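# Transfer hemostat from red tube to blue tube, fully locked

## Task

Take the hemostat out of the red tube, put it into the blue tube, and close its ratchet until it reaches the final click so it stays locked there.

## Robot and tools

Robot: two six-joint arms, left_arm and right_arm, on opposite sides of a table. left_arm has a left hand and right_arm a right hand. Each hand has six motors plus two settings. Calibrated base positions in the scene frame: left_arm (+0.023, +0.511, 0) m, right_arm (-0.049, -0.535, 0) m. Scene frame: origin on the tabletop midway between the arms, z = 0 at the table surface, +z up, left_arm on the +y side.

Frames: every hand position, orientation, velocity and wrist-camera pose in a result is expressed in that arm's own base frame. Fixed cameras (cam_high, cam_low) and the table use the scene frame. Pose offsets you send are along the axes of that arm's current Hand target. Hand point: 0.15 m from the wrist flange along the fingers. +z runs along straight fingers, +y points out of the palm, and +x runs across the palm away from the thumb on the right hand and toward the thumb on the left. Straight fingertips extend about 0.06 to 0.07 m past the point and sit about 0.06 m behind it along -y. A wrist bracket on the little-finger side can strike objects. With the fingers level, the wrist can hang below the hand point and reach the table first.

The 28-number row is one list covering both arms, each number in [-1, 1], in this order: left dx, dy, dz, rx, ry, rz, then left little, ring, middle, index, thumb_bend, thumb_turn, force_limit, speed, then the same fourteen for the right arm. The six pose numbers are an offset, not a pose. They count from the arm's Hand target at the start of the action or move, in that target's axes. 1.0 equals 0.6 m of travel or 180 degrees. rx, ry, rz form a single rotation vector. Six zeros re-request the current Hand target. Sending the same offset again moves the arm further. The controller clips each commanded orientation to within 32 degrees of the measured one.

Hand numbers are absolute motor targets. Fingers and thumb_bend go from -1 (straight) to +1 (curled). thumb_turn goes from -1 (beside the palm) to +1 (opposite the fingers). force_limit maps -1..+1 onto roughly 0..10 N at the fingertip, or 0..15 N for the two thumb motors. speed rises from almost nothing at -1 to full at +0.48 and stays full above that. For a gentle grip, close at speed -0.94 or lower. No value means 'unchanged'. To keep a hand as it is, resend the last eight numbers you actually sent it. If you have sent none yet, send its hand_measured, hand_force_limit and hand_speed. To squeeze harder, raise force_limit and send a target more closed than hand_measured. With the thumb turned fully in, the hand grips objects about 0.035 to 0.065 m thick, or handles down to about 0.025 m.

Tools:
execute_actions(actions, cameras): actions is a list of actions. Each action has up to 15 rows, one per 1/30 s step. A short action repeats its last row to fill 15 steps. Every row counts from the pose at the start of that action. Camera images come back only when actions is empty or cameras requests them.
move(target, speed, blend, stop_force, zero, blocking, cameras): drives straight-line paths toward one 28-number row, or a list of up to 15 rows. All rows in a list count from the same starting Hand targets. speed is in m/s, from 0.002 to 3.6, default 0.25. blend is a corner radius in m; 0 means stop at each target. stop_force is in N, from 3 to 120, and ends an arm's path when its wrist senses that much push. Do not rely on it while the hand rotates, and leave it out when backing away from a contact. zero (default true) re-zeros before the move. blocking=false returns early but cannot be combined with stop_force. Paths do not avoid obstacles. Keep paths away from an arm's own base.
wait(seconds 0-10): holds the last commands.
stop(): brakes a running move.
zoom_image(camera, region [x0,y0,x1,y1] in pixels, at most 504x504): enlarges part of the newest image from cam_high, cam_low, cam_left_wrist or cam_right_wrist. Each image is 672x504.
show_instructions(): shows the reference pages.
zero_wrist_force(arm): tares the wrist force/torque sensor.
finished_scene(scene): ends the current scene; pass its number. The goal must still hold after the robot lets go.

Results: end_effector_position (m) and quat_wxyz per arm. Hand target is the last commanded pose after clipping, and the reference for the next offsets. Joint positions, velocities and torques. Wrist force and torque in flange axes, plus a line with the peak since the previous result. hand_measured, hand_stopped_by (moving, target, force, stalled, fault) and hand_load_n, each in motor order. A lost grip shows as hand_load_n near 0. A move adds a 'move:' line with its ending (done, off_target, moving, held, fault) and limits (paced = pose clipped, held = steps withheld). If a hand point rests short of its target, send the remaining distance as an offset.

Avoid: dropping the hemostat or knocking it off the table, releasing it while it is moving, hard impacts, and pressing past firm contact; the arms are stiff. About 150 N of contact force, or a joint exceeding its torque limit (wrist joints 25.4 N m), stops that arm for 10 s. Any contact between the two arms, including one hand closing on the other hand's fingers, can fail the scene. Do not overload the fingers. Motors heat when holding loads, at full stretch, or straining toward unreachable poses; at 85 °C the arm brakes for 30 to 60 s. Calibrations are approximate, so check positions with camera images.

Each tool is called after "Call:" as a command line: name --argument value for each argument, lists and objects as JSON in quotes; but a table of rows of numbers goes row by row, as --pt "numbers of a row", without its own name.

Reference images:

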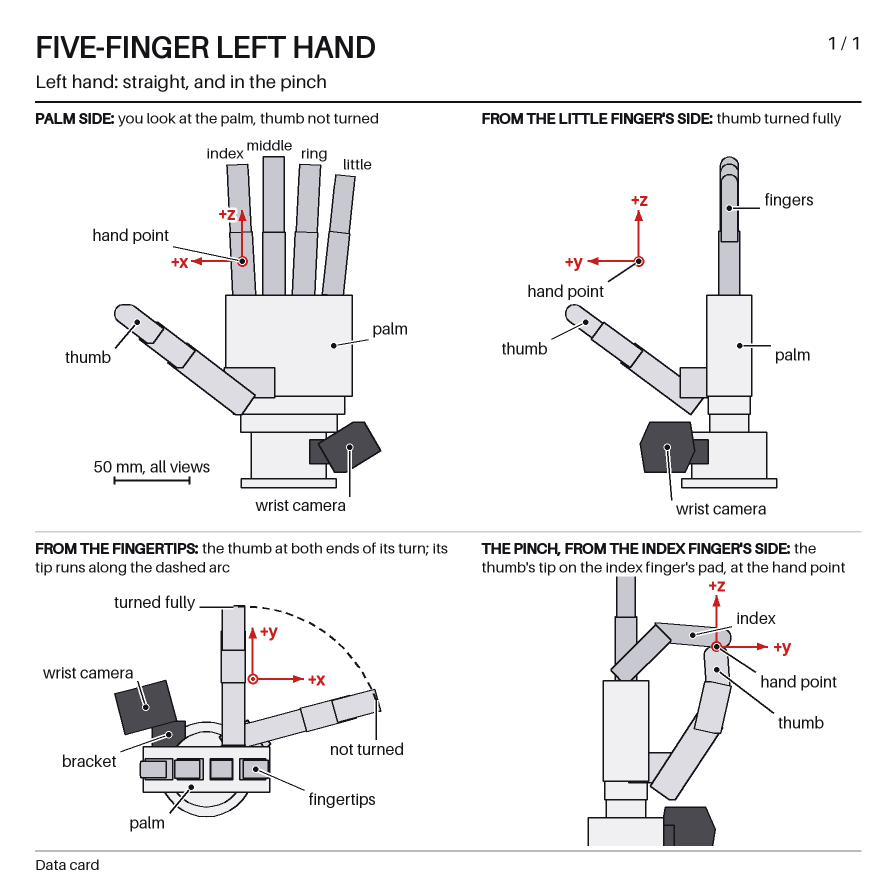

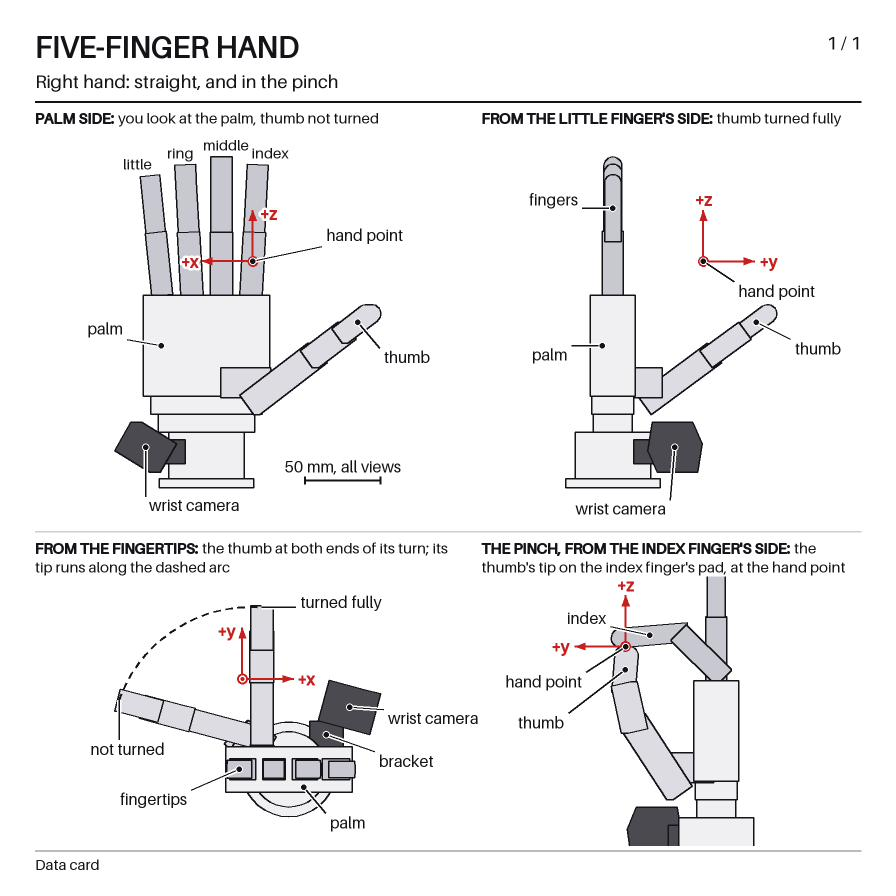

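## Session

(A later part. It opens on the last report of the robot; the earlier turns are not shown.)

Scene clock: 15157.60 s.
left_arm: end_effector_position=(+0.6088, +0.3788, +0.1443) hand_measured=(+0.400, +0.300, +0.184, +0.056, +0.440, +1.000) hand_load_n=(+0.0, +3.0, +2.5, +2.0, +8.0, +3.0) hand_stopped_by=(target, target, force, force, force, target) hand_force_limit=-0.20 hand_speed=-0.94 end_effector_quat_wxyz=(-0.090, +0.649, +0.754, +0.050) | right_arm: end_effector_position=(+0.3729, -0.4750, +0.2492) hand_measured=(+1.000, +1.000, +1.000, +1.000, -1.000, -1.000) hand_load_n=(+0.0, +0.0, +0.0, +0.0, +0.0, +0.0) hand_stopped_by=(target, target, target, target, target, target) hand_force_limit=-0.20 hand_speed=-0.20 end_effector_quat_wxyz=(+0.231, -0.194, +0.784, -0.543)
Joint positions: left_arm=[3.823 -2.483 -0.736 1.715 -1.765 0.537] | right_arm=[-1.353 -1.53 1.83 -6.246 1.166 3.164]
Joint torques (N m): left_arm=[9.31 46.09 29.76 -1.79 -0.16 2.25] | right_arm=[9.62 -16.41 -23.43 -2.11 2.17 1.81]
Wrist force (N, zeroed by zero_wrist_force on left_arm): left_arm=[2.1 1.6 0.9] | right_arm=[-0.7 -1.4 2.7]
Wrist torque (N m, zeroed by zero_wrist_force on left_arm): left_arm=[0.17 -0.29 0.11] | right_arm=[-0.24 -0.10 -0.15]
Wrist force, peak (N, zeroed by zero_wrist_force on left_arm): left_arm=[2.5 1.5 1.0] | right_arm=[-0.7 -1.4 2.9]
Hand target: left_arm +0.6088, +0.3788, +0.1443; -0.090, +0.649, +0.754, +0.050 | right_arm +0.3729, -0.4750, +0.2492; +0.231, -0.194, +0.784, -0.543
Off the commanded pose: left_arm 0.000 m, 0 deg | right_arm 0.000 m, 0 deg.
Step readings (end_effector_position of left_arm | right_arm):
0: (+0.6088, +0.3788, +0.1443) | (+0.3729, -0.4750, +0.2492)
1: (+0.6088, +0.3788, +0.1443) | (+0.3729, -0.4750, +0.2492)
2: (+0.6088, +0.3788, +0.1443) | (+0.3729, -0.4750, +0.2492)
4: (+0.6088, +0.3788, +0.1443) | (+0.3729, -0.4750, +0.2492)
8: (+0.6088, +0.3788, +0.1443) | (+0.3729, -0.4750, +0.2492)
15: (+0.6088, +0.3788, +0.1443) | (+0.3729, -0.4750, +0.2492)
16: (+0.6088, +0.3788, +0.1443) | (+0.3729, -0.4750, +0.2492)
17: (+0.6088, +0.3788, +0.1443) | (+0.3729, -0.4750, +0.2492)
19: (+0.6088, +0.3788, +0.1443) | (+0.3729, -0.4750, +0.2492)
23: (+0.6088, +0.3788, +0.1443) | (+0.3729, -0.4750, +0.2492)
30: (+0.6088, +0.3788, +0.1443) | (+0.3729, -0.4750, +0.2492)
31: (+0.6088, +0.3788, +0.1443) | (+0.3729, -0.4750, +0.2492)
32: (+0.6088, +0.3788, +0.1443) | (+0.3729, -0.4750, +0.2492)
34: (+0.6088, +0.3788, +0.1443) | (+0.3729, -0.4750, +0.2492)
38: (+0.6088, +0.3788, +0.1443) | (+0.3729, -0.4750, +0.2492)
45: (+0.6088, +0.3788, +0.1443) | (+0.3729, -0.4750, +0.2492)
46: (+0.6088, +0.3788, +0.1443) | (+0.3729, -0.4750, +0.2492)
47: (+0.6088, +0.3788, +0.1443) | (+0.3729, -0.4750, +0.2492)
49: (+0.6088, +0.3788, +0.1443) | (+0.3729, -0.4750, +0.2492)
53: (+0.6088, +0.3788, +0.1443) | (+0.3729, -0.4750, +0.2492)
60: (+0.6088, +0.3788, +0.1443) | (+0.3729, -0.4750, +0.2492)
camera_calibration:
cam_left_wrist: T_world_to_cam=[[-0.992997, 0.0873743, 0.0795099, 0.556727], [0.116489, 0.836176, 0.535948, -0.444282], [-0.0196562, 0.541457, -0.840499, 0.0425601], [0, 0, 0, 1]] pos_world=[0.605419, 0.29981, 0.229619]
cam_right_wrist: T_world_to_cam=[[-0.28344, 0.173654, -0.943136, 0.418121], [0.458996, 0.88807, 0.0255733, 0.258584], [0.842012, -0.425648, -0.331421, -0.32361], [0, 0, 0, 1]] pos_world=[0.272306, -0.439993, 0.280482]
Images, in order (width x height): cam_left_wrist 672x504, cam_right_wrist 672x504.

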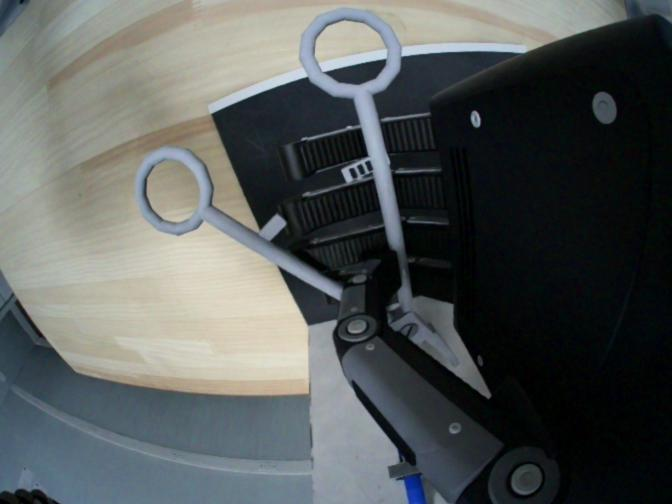

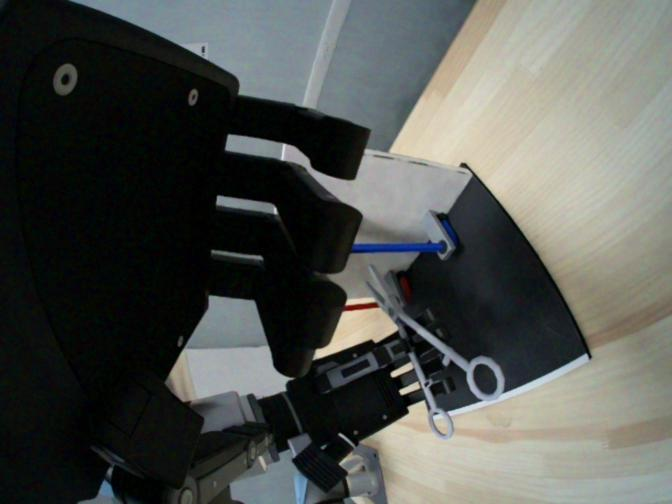

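Call:
execute_actions --actions '[]' --cameras '["cam_high", "cam_right_wrist"]'

Call:
zoom_image --camera "cam_high" --region '[320, 280, 370, 335]'

Call:
zoom_image --camera "cam_right_wrist" --region '[355, 215, 455, 315]'

Call:
zoom_image --camera "cam_high" --region '[270, 240, 380, 350]'

Scene clock: 15165.47 s.
left_arm: end_effector_position=(+0.6088, +0.3788, +0.1443) hand_measured=(+0.400, +0.300, +0.184, +0.056, +0.440, +1.000) hand_load_n=(+0.0, +2.5, +3.0, +2.0, +8.0, +3.0) hand_stopped_by=(target, target, force, force, force, target) hand_force_limit=-0.20 hand_speed=-0.94 end_effector_quat_wxyz=(-0.090, +0.649, +0.754, +0.050) | right_arm: end_effector_position=(+0.3729, -0.4750, +0.2492) hand_measured=(+1.000, +1.000, +1.000, +1.000, -1.000, -1.000) hand_load_n=(+0.0, +0.0, +0.0, +0.0, +0.0, -0.5) hand_stopped_by=(target, target, target, target, target, target) hand_force_limit=-0.20 hand_speed=-0.20 end_effector_quat_wxyz=(+0.231, -0.194, +0.784, -0.543)
Joint positions: left_arm=[3.823 -2.483 -0.736 1.715 -1.765 0.537] | right_arm=[-1.353 -1.53 1.83 -6.246 1.166 3.164]
Joint velocities: within noise
Joint torques (N m): left_arm=[9.52 46.32 29.55 -1.3 -0.23 2.38] | right_arm=[10.5 -16.22 -22.68 -2.09 2 1.83]
Motor temperatures (°C): left_arm=[24 36 29 33 31 32] | right_arm=[24 25 28 31 33 29]
Wrist force (N, zeroed by zero_wrist_force on left_arm): left_arm=[2.2 1.3 0.7] | right_arm=[-0.6 -1.3 2.6]
Wrist torque (N m, zeroed by zero_wrist_force on left_arm): left_arm=[0.14 -0.31 0.12] | right_arm=[-0.21 -0.10 -0.14]
Wrist force, peak (N, zeroed by zero_wrist_force on left_arm): left_arm=[2.4 1.5 0.9] | right_arm=[-0.6 -1.3 2.9]
Hand target: left_arm +0.6088, +0.3788, +0.1443; -0.090, +0.649, +0.754, +0.050 | right_arm +0.3729, -0.4750, +0.2492; +0.231, -0.194, +0.784, -0.543
Off the commanded pose: left_arm 0.000 m, 0 deg | right_arm 0.000 m, 0 deg.
camera_calibration:
cam_right_wrist: T_world_to_cam=[[-0.28344, 0.173654, -0.943136, 0.418121], [0.458996, 0.88807, 0.0255733, 0.258584], [0.842012, -0.425648, -0.331421, -0.32361], [0, 0, 0, 1]] pos_world=[0.272306, -0.439993, 0.280482]
Images, in order (width x height): cam_high 672x504, cam_right_wrist 672x504.

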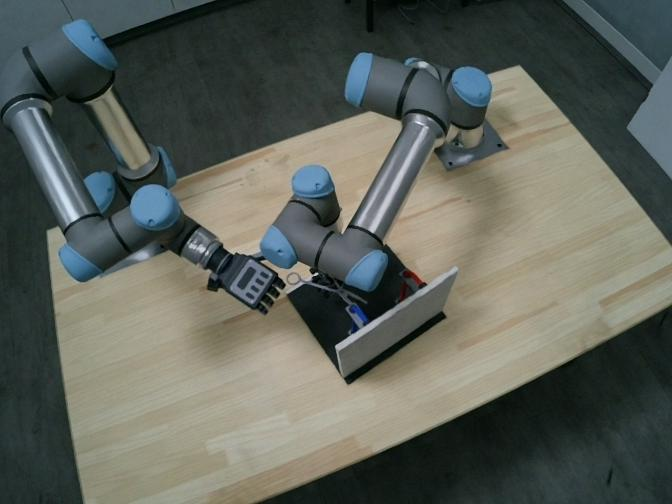

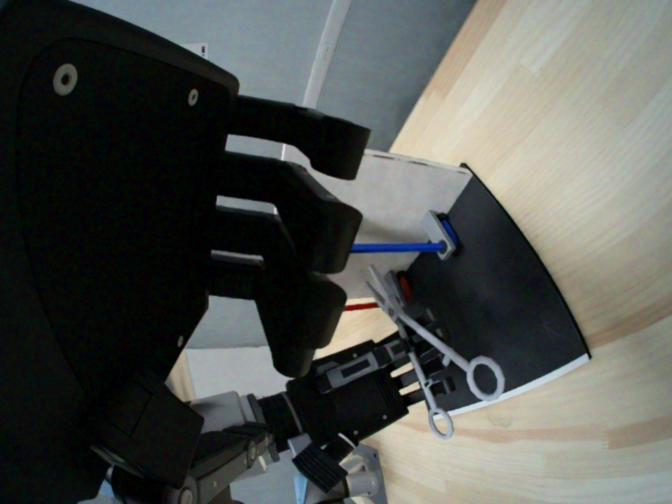

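Scaled by 9.164 from the camera's 672x504 image, which has a finer 960x720 frame.

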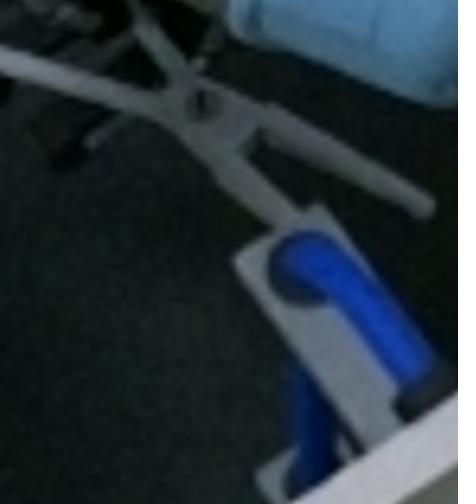

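Scaled by 5.040 from the camera's 672x504 image, which has a finer 960x720 frame.

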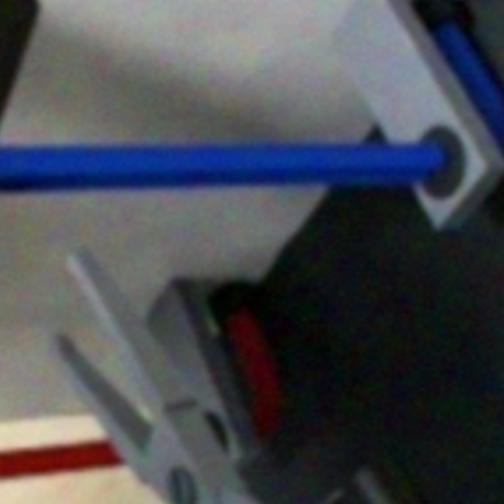

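Scaled by 4.582 from the camera's 672x504 image, which has a finer 960x720 frame.

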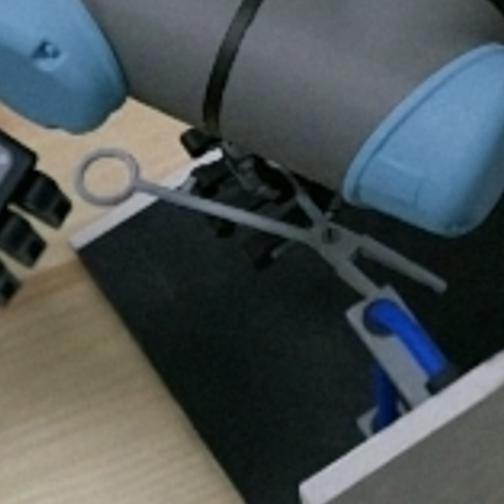

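Call:
move --pt "-0.0245 0.0011 -0.005 0 0 0 0.40 0.30 0.25 0.2 0.80 1 -0.2 -0.94 0 0 0 0 0 0 1 1 1 1 -1 -1 -0.2 -0.2" --pt "-0.0394 0.0168 -0.015 -0.0186 -0.0352 0.0829 0.40 0.30 0.25 0.2 0.80 1 -0.2 -0.94 0 0 0 0 0 0 1 1 1 1 -1 -1 -0.2 -0.2" --speed 0.04 --cameras '["cam_high", "cam_right_wrist", "cam_left_wrist"]'

Call:
zoom_image --camera "cam_high" --region '[320, 280, 370, 335]'

Call:
zoom_image --camera "cam_right_wrist" --region '[355, 215, 455, 315]'

Scene clock: 15288.43 s.
left_arm: end_effector_position=(+0.6227, +0.3557, +0.1480) hand_measured=(+0.400, +0.300, +0.184, +0.056, +0.440, +1.000) hand_load_n=(+0.0, +2.5, +3.0, +2.0, +8.5, +3.0) hand_stopped_by=(target, target, force, force, force, target) hand_force_limit=-0.20 hand_speed=-0.94 end_effector_quat_wxyz=(-0.035, +0.745, +0.666, +0.024) end_effector_velocity=(+0.000, +0.000, +0.000) end_effector_angular_velocity=(+0.002, +0.002, +0.006) | right_arm: end_effector_position=(+0.3729, -0.4750, +0.2492) hand_measured=(+1.000, +1.000, +1.000, +1.000, -1.000, -1.000) hand_load_n=(+0.0, +0.0, +0.0, +0.0, +0.0, -0.5) hand_stopped_by=(target, target, target, target, target, target) hand_force_limit=-0.20 hand_speed=-0.20 end_effector_quat_wxyz=(+0.231, -0.194, +0.784, -0.543)
Joint positions: left_arm=[3.856 -2.485 -0.712 1.672 -1.641 0.828] | right_arm=[-1.353 -1.53 1.83 -6.246 1.166 3.164]
Joint velocities: left_arm=[-0.001 0 0 -0.001 -0.003 -0.007] | right_arm=[within noise]
Joint torques (N m): left_arm=[-2.27 54.26 12.5 -0.68 -1.79 -3.01] | right_arm=[9.97 -17.33 -21.52 -2.05 1.92 1.77]
Wrist force (N, zeroed by zero_wrist_force on left_arm): left_arm=[2.2 1.2 0.9] | right_arm=[-0.6 -1.3 2.5]
Wrist torque (N m, zeroed by zero_wrist_force on left_arm): left_arm=[0.10 -0.26 0.08] | right_arm=[-0.21 -0.10 -0.14]
Wrist force, peak (N, zeroed by zero_wrist_force on left_arm): left_arm=[2.6 1.4 1.1] | right_arm=[-0.9 -1.3 3.0]
Hand target: left_arm +0.6227, +0.3557, +0.1480; -0.035, +0.745, +0.666, +0.024 | right_arm +0.3729, -0.4750, +0.2492; +0.231, -0.194, +0.784, -0.543
Off the commanded pose: left_arm 0.000 m, 0 deg | right_arm 0.000 m, 0 deg.
move: done
camera_calibration:
cam_left_wrist: T_world_to_cam=[[-0.936805, 0.348557, 0.0300842, 0.451655], [0.32544, 0.836647, 0.44058, -0.54478], [0.128397, 0.422528, -0.897209, 0.0169534], [0, 0, 0, 1]] pos_world=[0.598228, 0.291198, 0.241642]
cam_right_wrist: T_world_to_cam=[[-0.28344, 0.173654, -0.943136, 0.418121], [0.458996, 0.88807, 0.0255733, 0.258584], [0.842012, -0.425648, -0.331421, -0.32361], [0, 0, 0, 1]] pos_world=[0.272306, -0.439993, 0.280482]
Images, in order (width x height): cam_high 672x504, cam_left_wrist 672x504, cam_right_wrist 672x504.

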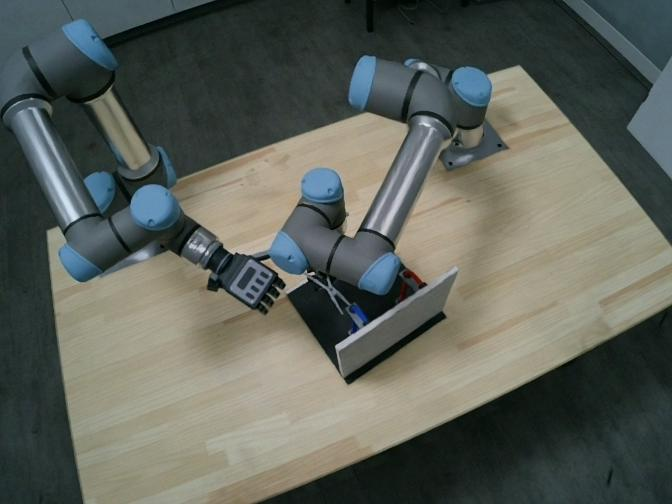

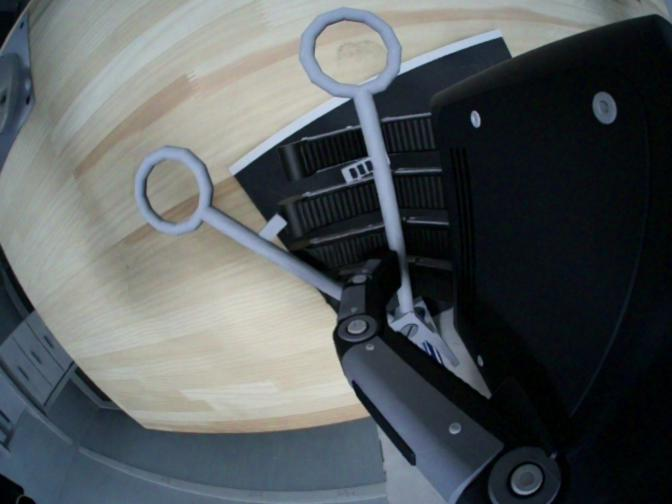

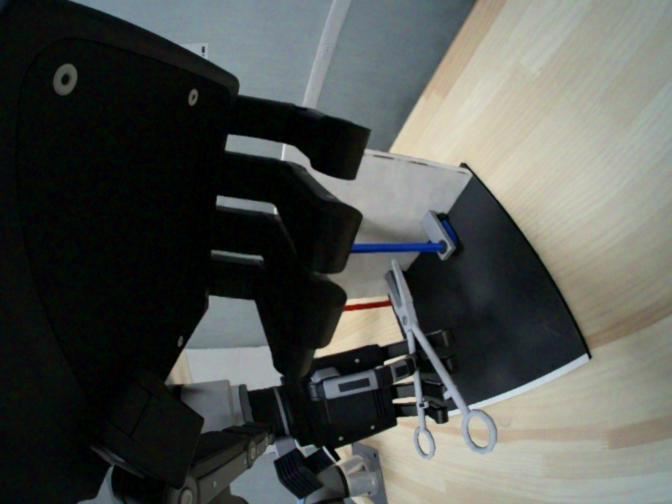

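Scaled by 9.164 from the camera's 672x504 image, which has a finer 960x720 frame.

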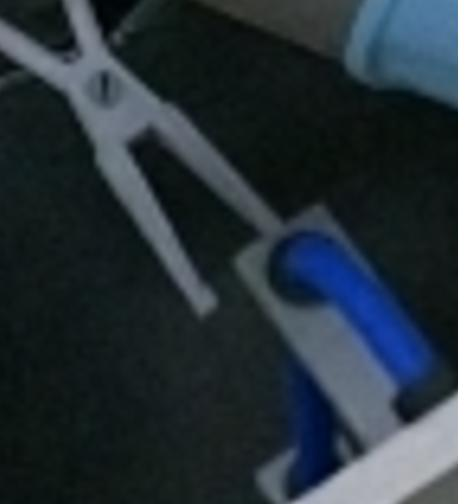

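Scaled by 5.040 from the camera's 672x504 image, which has a finer 960x720 frame.

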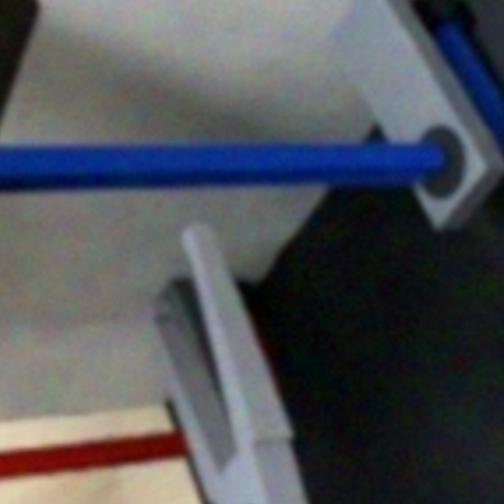

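Call:
move --target '[0.0348,-0.0111,0.0031,0,0,0,0.40,0.30,0.25,0.2,0.80,1,-0.2,-0.94,0,0,0,0,0,0,1,1,1,1,-1,-1,-0.2,-0.2]' --speed 0.02 --stop_force 5 --cameras '["cam_high", "cam_right_wrist"]'

Call:
zoom_image --camera "cam_high" --region '[320, 280, 370, 335]'

Call:
zoom_image --camera "cam_right_wrist" --region '[355, 215, 455, 315]'

Scene clock: 15334.97 s.
left_arm: end_effector_position=(+0.6184, +0.3773, +0.1480) hand_measured=(+0.400, +0.300, +0.184, +0.056, +0.440, +1.000) hand_load_n=(+0.5, +2.5, +3.0, +2.0, +8.0, +3.0) hand_stopped_by=(target, target, force, force, force, target) hand_force_limit=-0.20 hand_speed=-0.94 end_effector_quat_wxyz=(-0.035, +0.745, +0.666, +0.024) | right_arm: end_effector_position=(+0.3729, -0.4750, +0.2492) hand_measured=(+1.000, +1.000, +1.000, +1.000, -1.000, -1.000) hand_load_n=(+0.0, +0.0, +0.0, +0.0, +0.0, -0.5) hand_stopped_by=(target, target, target, target, target, target) hand_force_limit=-0.20 hand_speed=-0.20 end_effector_quat_wxyz=(+0.231, -0.194, +0.784, -0.543)
Joint positions: left_arm=[3.886 -2.511 -0.662 1.65 -1.64 0.858] | right_arm=[-1.353 -1.53 1.83 -6.246 1.166 3.164]
Joint torques (N m): left_arm=[-13.27 61.26 4.57 -0.02 0.2 -2.79] | right_arm=[9.62 -18.87 -19.6 -2.13 1.82 1.58]
Wrist force (N, zeroed by zero_wrist_force on left_arm): left_arm=[2.1 1.0 0.9] | right_arm=[-0.7 -1.1 2.6]
Wrist torque (N m, zeroed by zero_wrist_force on left_arm): left_arm=[0.09 -0.27 0.01] | right_arm=[-0.20 -0.09 -0.14]
Wrist force, peak (N, zeroed by zero_wrist_force on left_arm): left_arm=[2.6 1.2 0.9] | right_arm=[-0.6 -1.3 3.0]
Hand target: left_arm +0.6184, +0.3773, +0.1480; -0.035, +0.745, +0.666, +0.024 | right_arm +0.3729, -0.4750, +0.2492; +0.231, -0.194, +0.784, -0.543
Off the commanded pose: left_arm 0.000 m, 0 deg | right_arm 0.000 m, 0 deg.
move: done
camera_calibration:
cam_right_wrist: T_world_to_cam=[[-0.28344, 0.173654, -0.943136, 0.418121], [0.458996, 0.88807, 0.0255733, 0.258584], [0.842012, -0.425648, -0.331421, -0.32361], [0, 0, 0, 1]] pos_world=[0.272306, -0.439993, 0.280482]
Images, in order (width x height): cam_high 672x504, cam_right_wrist 672x504.

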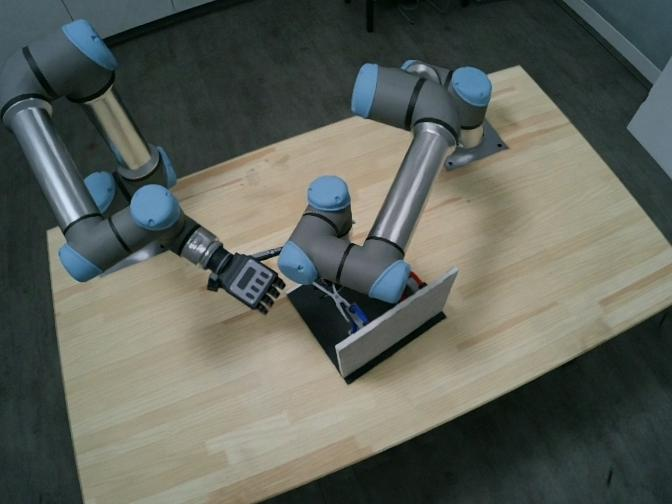

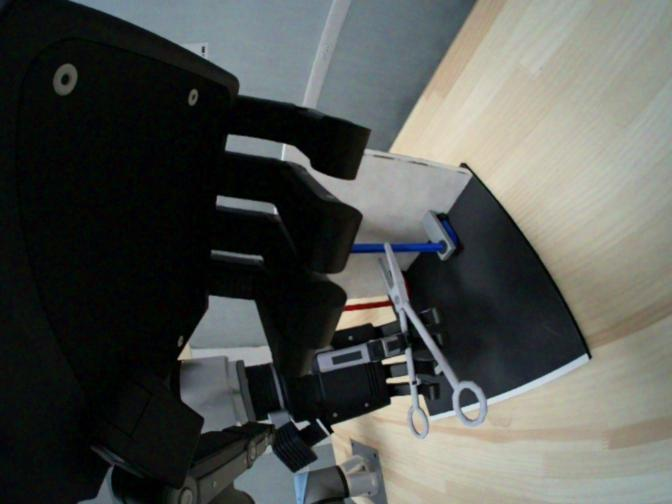

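Scaled by 9.164 from the camera's 672x504 image, which has a finer 960x720 frame.

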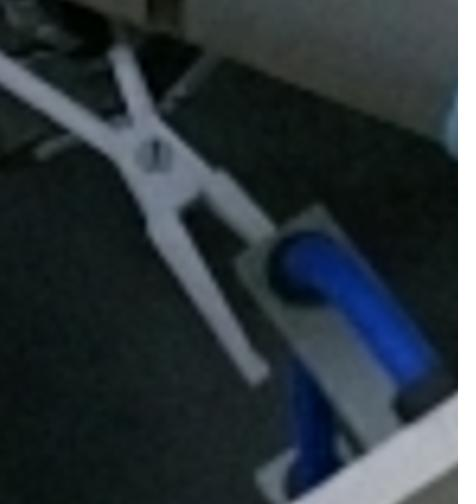

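Scaled by 5.040 from the camera's 672x504 image, which has a finer 960x720 frame.

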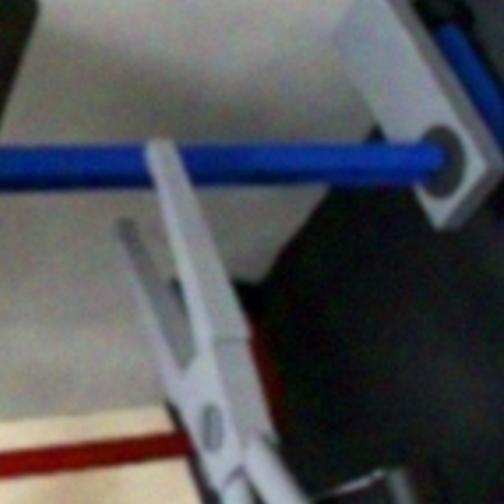

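Call:
move --target '[0.0222,-0.0071,0.002,0,0,0,0.40,0.30,0.25,0.2,0.80,1,-0.2,-0.94,0,0,0,0,0,0,1,1,1,1,-1,-1,-0.2,-0.2]' --speed 0.015 --stop_force 4 --cameras '["cam_high", "cam_right_wrist", "cam_left_wrist"]'

Call:
zoom_image --camera "cam_high" --region '[320, 280, 370, 335]'

Call:
zoom_image --camera "cam_right_wrist" --region '[355, 215, 455, 315]'

Scene clock: 15353.90 s.
left_arm: end_effector_position=(+0.6157, +0.3910, +0.1480) hand_measured=(+0.400, +0.300, +0.184, +0.056, +0.440, +1.000) hand_load_n=(+0.0, +2.0, +3.0, +2.0, +8.0, +2.5) hand_stopped_by=(target, target, force, force, force, target) hand_force_limit=-0.20 hand_speed=-0.94 end_effector_quat_wxyz=(-0.035, +0.745, +0.666, +0.024) | right_arm: end_effector_position=(+0.3729, -0.4750, +0.2492) hand_measured=(+1.000, +1.000, +1.000, +1.000, -1.000, -1.000) hand_load_n=(+0.0, +0.0, +0.0, +0.5, +0.0, +0.0) hand_stopped_by=(target, target, target, target, target, target) hand_force_limit=-0.20 hand_speed=-0.20 end_effector_quat_wxyz=(+0.231, -0.194, +0.784, -0.543)
Joint positions: left_arm=[3.904 -2.53 -0.625 1.634 -1.639 0.877] | right_arm=[-1.353 -1.53 1.83 -6.246 1.166 3.164]
Joint torques (N m): left_arm=[-13.29 62.07 4.57 -0.01 0.41 -2.79] | right_arm=[8.43 -20.49 -18.96 -2.09 1.55 1.94]
Wrist force (N, zeroed by zero_wrist_force on left_arm): left_arm=[2.0 1.2 0.6] | right_arm=[-0.7 -1.2 3.0]
Wrist torque (N m, zeroed by zero_wrist_force on left_arm): left_arm=[0.14 -0.28 -0.02] | right_arm=[-0.23 -0.11 -0.14]
Wrist force, peak (N, zeroed by zero_wrist_force on left_arm): left_arm=[2.4 1.3 0.7] | right_arm=[-0.7 -1.2 3.0]
Hand target: left_arm +0.6157, +0.3910, +0.1480; -0.035, +0.745, +0.666, +0.024 | right_arm +0.3729, -0.4750, +0.2492; +0.231, -0.194, +0.784, -0.543
Off the commanded pose: left_arm 0.000 m, 0 deg | right_arm 0.000 m, 0 deg.
move: done
camera_calibration:
cam_left_wrist: T_world_to_cam=[[-0.936811, 0.348538, 0.0301165, 0.432798], [0.32542, 0.836594, 0.440694, -0.57199], [0.128403, 0.422648, -0.897152, 0.00279071], [0, 0, 0, 1]] pos_world=[0.591228, 0.326498, 0.241542]
cam_right_wrist: T_world_to_cam=[[-0.28344, 0.173654, -0.943136, 0.418121], [0.458996, 0.88807, 0.0255733, 0.258584], [0.842012, -0.425648, -0.331421, -0.32361], [0, 0, 0, 1]] pos_world=[0.272306, -0.439993, 0.280482]
Images, in order (width x height): cam_high 672x504, cam_left_wrist 672x504, cam_right_wrist 672x504.

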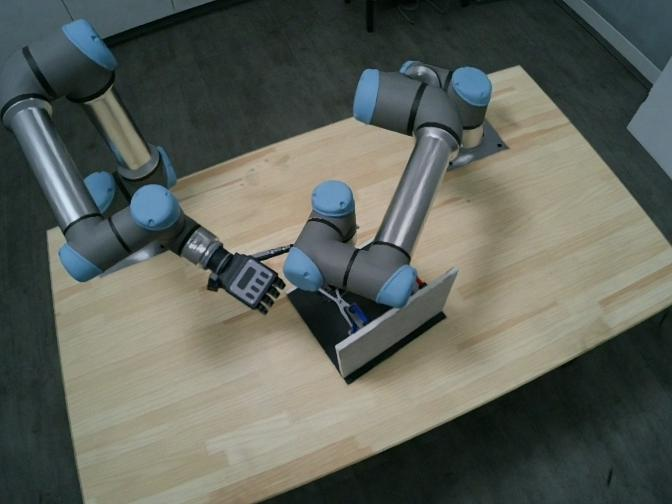

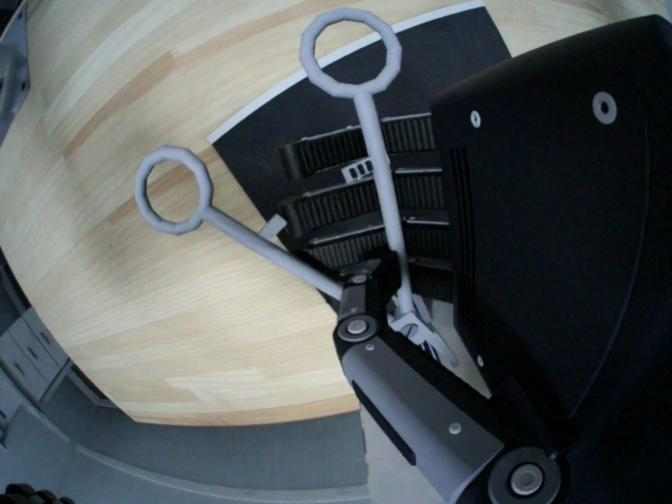

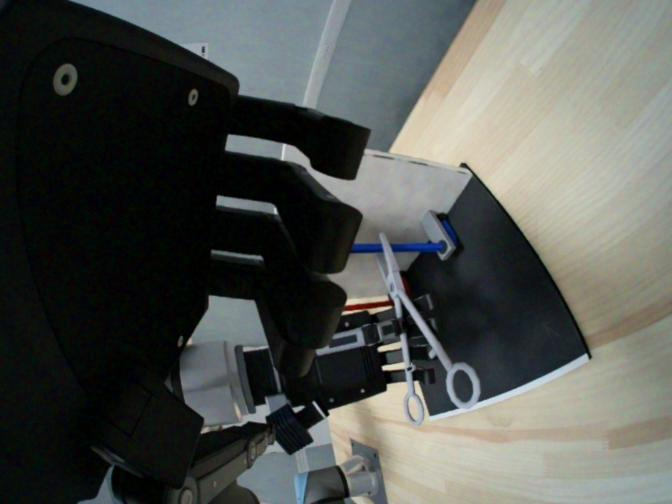

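Scaled by 9.164 from the camera's 672x504 image, which has a finer 960x720 frame.

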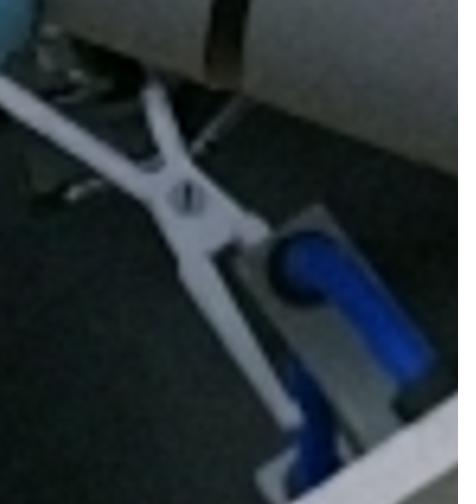

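Scaled by 5.040 from the camera's 672x504 image, which has a finer 960x720 frame.

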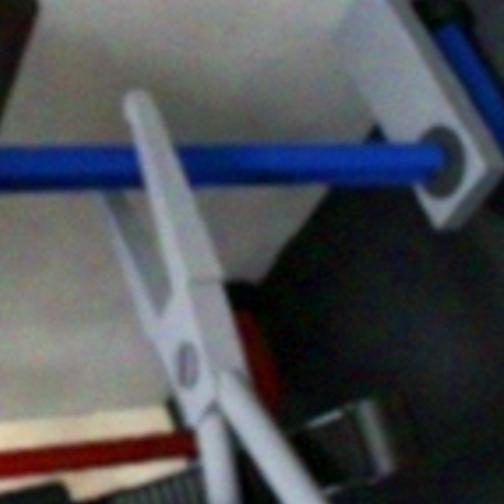

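Call:
execute_actions --actions '[[[0,0,0,0,0,0,0.30,0.20,0.09,-0.04,0.80,1,-0.6,-0.94,0,0,0,0,0,0,1,1,1,1,-1,-1,-0.2,-0.2]],[[0,0,0,0,0,0,0.30,0.20,0.09,-0.04,0.44,1,-0.6,-0.94,0,0,0,0,0,0,1,1,1,1,-1,-1,-0.2,-0.2]],[[0,0,0,0,0,0,0.30,0.20,0.09,-0.04,0.44,1,-0.6,-0.94,0,0,0,0,0,0,1,1,1,1,-1,-1,-0.2,-0.2]]]' --cameras '["cam_high", "cam_right_wrist", "cam_left_wrist"]'

Call:
zoom_image --camera "cam_high" --region '[320, 280, 370, 335]'

Call:
zoom_image --camera "cam_right_wrist" --region '[355, 225, 495, 435]'

Call:
zoom_image --camera "cam_left_wrist" --region '[240, 200, 440, 400]'

Scene clock: 15431.83 s.
left_arm: end_effector_position=(+0.6157, +0.3910, +0.1480) hand_measured=(+0.300, +0.200, +0.090, -0.040, +0.440, +1.000) hand_load_n=(+0.0, +0.5, +0.5, +0.5, +1.0, +0.5) hand_stopped_by=(target, target, target, target, target, target) hand_force_limit=-0.60 hand_speed=-0.94 end_effector_quat_wxyz=(-0.035, +0.745, +0.666, +0.024) | right_arm: end_effector_position=(+0.3729, -0.4750, +0.2492) hand_measured=(+1.000, +1.000, +1.000, +1.000, -1.000, -1.000) hand_load_n=(+0.0, +0.0, +0.0, +0.0, +0.0, -0.5) hand_stopped_by=(target, target, target, target, target, target) hand_force_limit=-0.20 hand_speed=-0.20 end_effector_quat_wxyz=(+0.231, -0.194, +0.784, -0.543)
Joint positions: left_arm=[3.904 -2.53 -0.625 1.634 -1.639 0.877] | right_arm=[-1.353 -1.53 1.83 -6.246 1.166 3.164]
Joint torques (N m): left_arm=[-12.65 61.26 5.29 -0.3 -0.76 -2.69] | right_arm=[8.62 -21.03 -17.86 -1.98 1.69 2.05]
Wrist force (N, zeroed by zero_wrist_force on left_arm): left_arm=[1.9 1.0 0.7] | right_arm=[-0.8 -1.1 2.6]
Wrist torque (N m, zeroed by zero_wrist_force on left_arm): left_arm=[0.12 -0.27 -0.02] | right_arm=[-0.20 -0.08 -0.15]
Wrist force, peak (N, zeroed by zero_wrist_force on left_arm): left_arm=[2.5 1.1 0.6] | right_arm=[-0.7 -1.1 3.0]
Hand target: left_arm +0.6157, +0.3910, +0.1480; -0.035, +0.745, +0.666, +0.024 | right_arm +0.3729, -0.4750, +0.2492; +0.231, -0.194, +0.784, -0.543
Off the commanded pose: left_arm 0.000 m, 0 deg | right_arm 0.000 m, 0 deg.
Step readings (end_effector_position of left_arm | right_arm):
0: (+0.6157, +0.3910, +0.1480) | (+0.3729, -0.4750, +0.2492)
1: (+0.6157, +0.3910, +0.1480) | (+0.3729, -0.4750, +0.2492)
2: (+0.6157, +0.3910, +0.1480) | (+0.3729, -0.4750, +0.2492)
4: (+0.6157, +0.3910, +0.1480) | (+0.3729, -0.4750, +0.2492)
8: (+0.6157, +0.3910, +0.1480) | (+0.3729, -0.4750, +0.2492)
15: (+0.6157, +0.3910, +0.1480) | (+0.3729, -0.4750, +0.2492)
16: (+0.6157, +0.3910, +0.1480) | (+0.3729, -0.4750, +0.2492)
17: (+0.6157, +0.3910, +0.1480) | (+0.3729, -0.4750, +0.2492)
19: (+0.6157, +0.3910, +0.1480) | (+0.3729, -0.4750, +0.2492)
23: (+0.6157, +0.3910, +0.1480) | (+0.3729, -0.4750, +0.2492)
30: (+0.6157, +0.3910, +0.1480) | (+0.3729, -0.4750, +0.2492)
31: (+0.6157, +0.3910, +0.1480) | (+0.3729, -0.4750, +0.2492)
32: (+0.6157, +0.3910, +0.1480) | (+0.3729, -0.4750, +0.2492)
34: (+0.6157, +0.3910, +0.1480) | (+0.3729, -0.4750, +0.2492)
38: (+0.6157, +0.3910, +0.1480) | (+0.3729, -0.4750, +0.2492)
45: (+0.6157, +0.3910, +0.1480) | (+0.3729, -0.4750, +0.2492)
camera_calibration:
cam_left_wrist: T_world_to_cam=[[-0.936799, 0.348567, 0.030132, 0.432778], [0.325453, 0.836582, 0.440694, -0.572005], [0.128403, 0.422648, -0.897152, 0.00279064], [0, 0, 0, 1]] pos_world=[0.591228, 0.326498, 0.241542]
cam_right_wrist: T_world_to_cam=[[-0.28344, 0.173654, -0.943136, 0.418121], [0.458996, 0.88807, 0.0255733, 0.258584], [0.842012, -0.425648, -0.331421, -0.32361], [0, 0, 0, 1]] pos_world=[0.272306, -0.439993, 0.280482]
Images, in order (width x height): cam_high 672x504, cam_left_wrist 672x504, cam_right_wrist 672x504.

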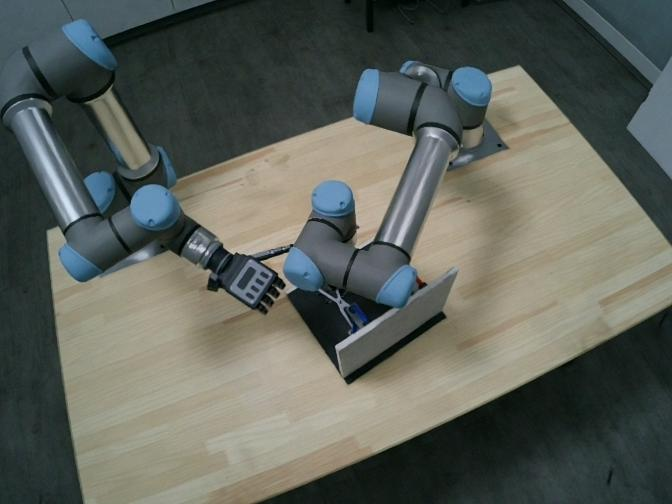

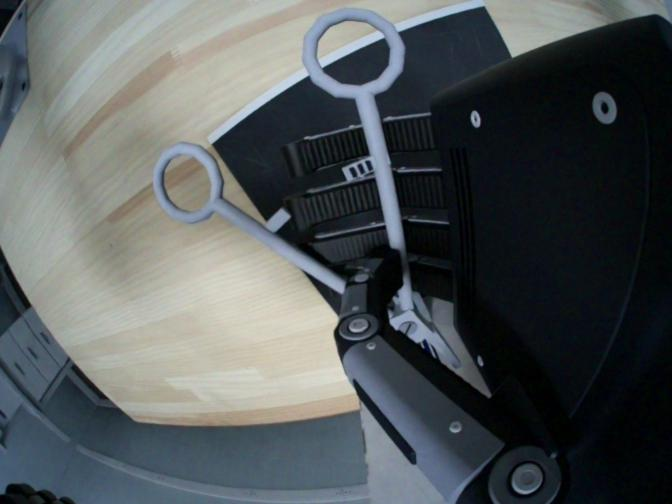

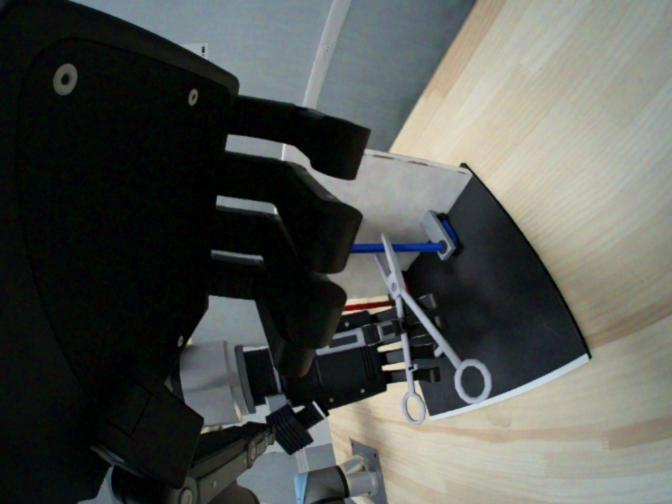

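Scaled by 9.164 from the camera's 672x504 image, which has a finer 960x720 frame.

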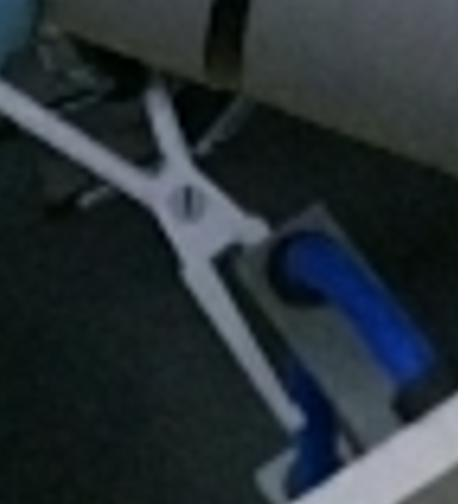

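Scaled by 2.400 from the camera's 672x504 image, which has a finer 960x720 frame.

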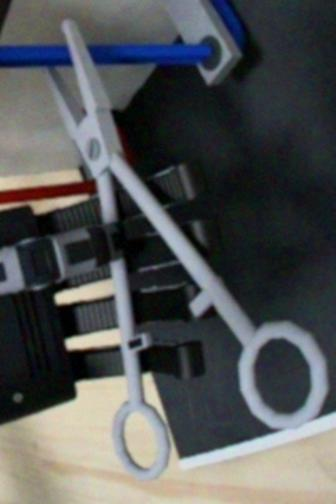

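Scaled by 2.520 from the camera's 672x504 image, which has a finer 960x720 frame.

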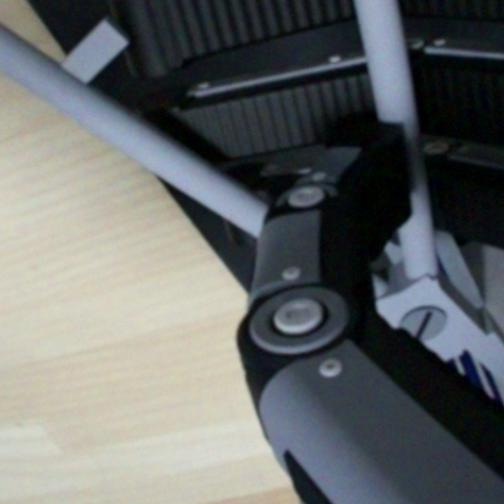

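Call:
execute_actions --actions '[[[0,0,0,0,0,0,0.15,0.05,-0.06,-0.19,0.44,1,-0.6,-0.94,0,0,0,0,0,0,1,1,1,1,-1,-1,-0.2,-0.2]],[[0,0,0,0,0,0,0.15,0.05,-0.06,-0.19,0.44,1,-0.6,-0.94,0,0,0,0,0,0,1,1,1,1,-1,-1,-0.2,-0.2]],[[0,0,0,0,0,0,0.15,0.05,-0.06,-0.19,0.44,1,-0.6,-0.94,0,0,0,0,0,0,1,1,1,1,-1,-1,-0.2,-0.2]]]' --cameras '["cam_high", "cam_right_wrist", "cam_left_wrist"]'

Call:
zoom_image --camera "cam_high" --region '[320, 280, 370, 335]'

Call:
zoom_image --camera "cam_right_wrist" --region '[355, 225, 495, 435]'

Call:
zoom_image --camera "cam_left_wrist" --region '[240, 200, 440, 400]'

Scene clock: 15447.37 s.
left_arm: end_effector_position=(+0.6157, +0.3910, +0.1480) hand_measured=(+0.150, +0.050, -0.060, -0.190, +0.440, +1.000) hand_load_n=(+0.0, +0.0, +0.5, +0.0, +0.0, +0.0) hand_stopped_by=(target, target, target, target, target, target) hand_force_limit=-0.60 hand_speed=-0.94 end_effector_quat_wxyz=(-0.035, +0.745, +0.666, +0.024) | right_arm: end_effector_position=(+0.3729, -0.4750, +0.2492) hand_measured=(+1.000, +1.000, +1.000, +1.000, -1.000, -1.000) hand_load_n=(+0.0, +0.0, +0.0, +0.0, +0.0, +0.0) hand_stopped_by=(target, target, target, target, target, target) hand_force_limit=-0.20 hand_speed=-0.20 end_effector_quat_wxyz=(+0.231, -0.194, +0.784, -0.543)
Joint positions: left_arm=[3.904 -2.53 -0.625 1.634 -1.639 0.877] | right_arm=[-1.353 -1.53 1.83 -6.246 1.166 3.164]
Joint torques (N m): left_arm=[-12.21 58.72 7.38 -0.83 -0.72 -2.71] | right_arm=[8.36 -21.3 -18.46 -1.91 1.6 1.86]
Wrist force (N, zeroed by zero_wrist_force on left_arm): left_arm=[2.1 1.1 0.8] | right_arm=[-0.8 -1.1 2.8]
Wrist torque (N m, zeroed by zero_wrist_force on left_arm): left_arm=[0.11 -0.28 -0.01] | right_arm=[-0.21 -0.09 -0.15]
Wrist force, peak (N, zeroed by zero_wrist_force on left_arm): left_arm=[2.4 1.2 0.8] | right_arm=[-0.7 -1.2 3.0]
Hand target: left_arm +0.6157, +0.3910, +0.1480; -0.035, +0.745, +0.666, +0.024 | right_arm +0.3729, -0.4750, +0.2492; +0.231, -0.194, +0.784, -0.543
Off the commanded pose: left_arm 0.000 m, 0 deg | right_arm 0.000 m, 0 deg.
Step readings (end_effector_position of left_arm | right_arm):
0: (+0.6157, +0.3910, +0.1480) | (+0.3729, -0.4750, +0.2492)
1: (+0.6157, +0.3910, +0.1480) | (+0.3729, -0.4750, +0.2492)
2: (+0.6157, +0.3910, +0.1480) | (+0.3729, -0.4750, +0.2492)
4: (+0.6157, +0.3910, +0.1480) | (+0.3729, -0.4750, +0.2492)
8: (+0.6157, +0.3910, +0.1480) | (+0.3729, -0.4750, +0.2492)
15: (+0.6157, +0.3910, +0.1480) | (+0.3729, -0.4750, +0.2492)
16: (+0.6157, +0.3910, +0.1480) | (+0.3729, -0.4750, +0.2492)
17: (+0.6157, +0.3910, +0.1480) | (+0.3729, -0.4750, +0.2492)
19: (+0.6157, +0.3910, +0.1480) | (+0.3729, -0.4750, +0.2492)
23: (+0.6157, +0.3910, +0.1480) | (+0.3729, -0.4750, +0.2492)
30: (+0.6157, +0.3910, +0.1480) | (+0.3729, -0.4750, +0.2492)
31: (+0.6157, +0.3910, +0.1480) | (+0.3729, -0.4750, +0.2492)
32: (+0.6157, +0.3910, +0.1480) | (+0.3729, -0.4750, +0.2492)
34: (+0.6157, +0.3910, +0.1480) | (+0.3729, -0.4750, +0.2492)
38: (+0.6157, +0.3910, +0.1480) | (+0.3729, -0.4750, +0.2492)
45: (+0.6157, +0.3910, +0.1480) | (+0.3729, -0.4750, +0.2492)
camera_calibration:
cam_left_wrist: T_world_to_cam=[[-0.936799, 0.348567, 0.030132, 0.432778], [0.325453, 0.836582, 0.440694, -0.572005], [0.128403, 0.422648, -0.897152, 0.00279064], [0, 0, 0, 1]] pos_world=[0.591228, 0.326498, 0.241542]
cam_right_wrist: T_world_to_cam=[[-0.28344, 0.173654, -0.943136, 0.418121], [0.458996, 0.88807, 0.0255733, 0.258584], [0.842012, -0.425648, -0.331421, -0.32361], [0, 0, 0, 1]] pos_world=[0.272306, -0.439993, 0.280482]
Images, in order (width x height): cam_high 672x504, cam_left_wrist 672x504, cam_right_wrist 672x504.

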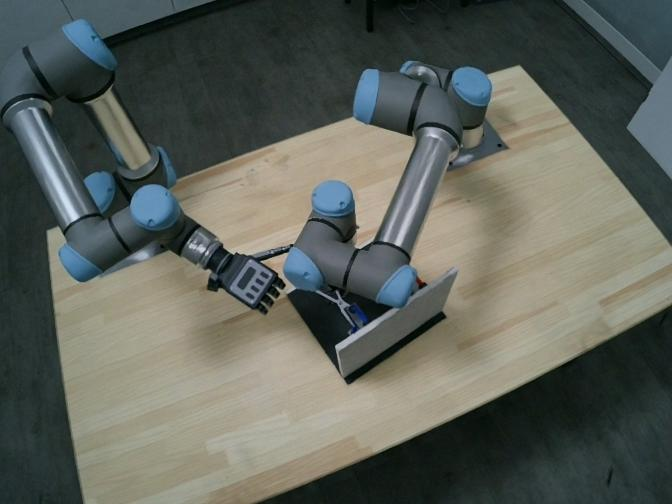

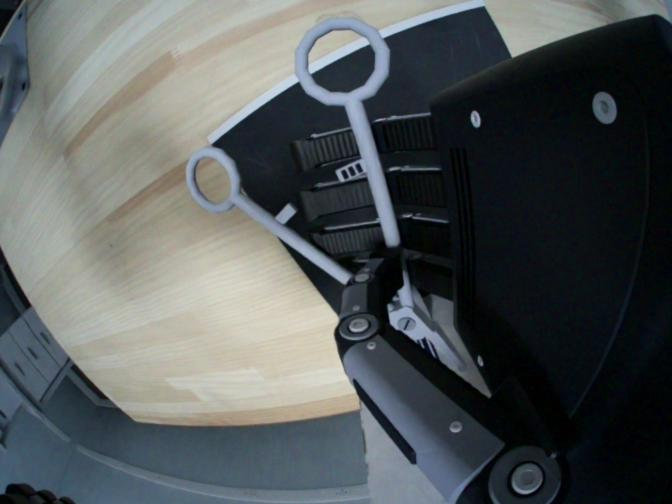

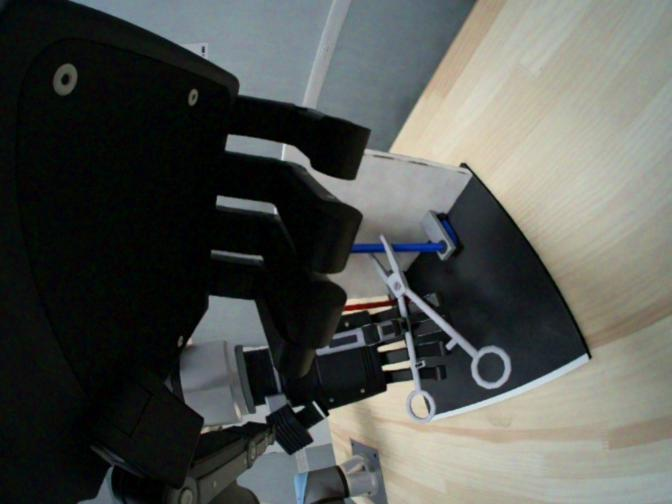

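Scaled by 9.164 from the camera's 672x504 image, which has a finer 960x720 frame.

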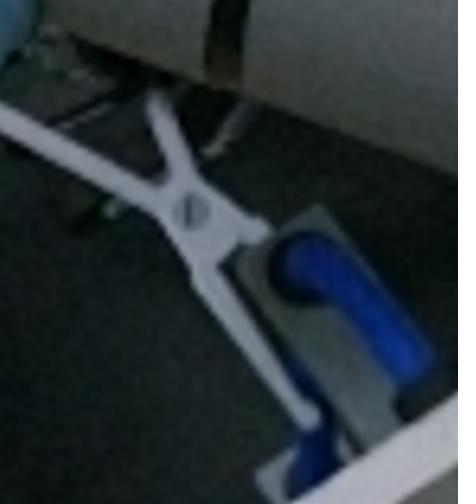

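Scaled by 2.400 from the camera's 672x504 image, which has a finer 960x720 frame.

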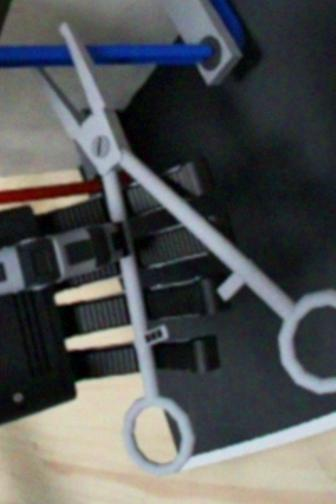

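Scaled by 2.520 from the camera's 672x504 image, which has a finer 960x720 frame.

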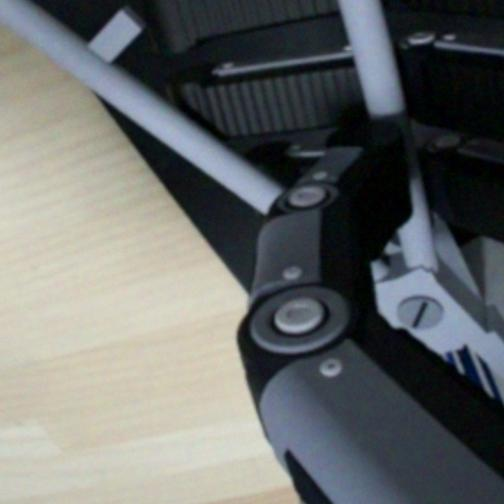

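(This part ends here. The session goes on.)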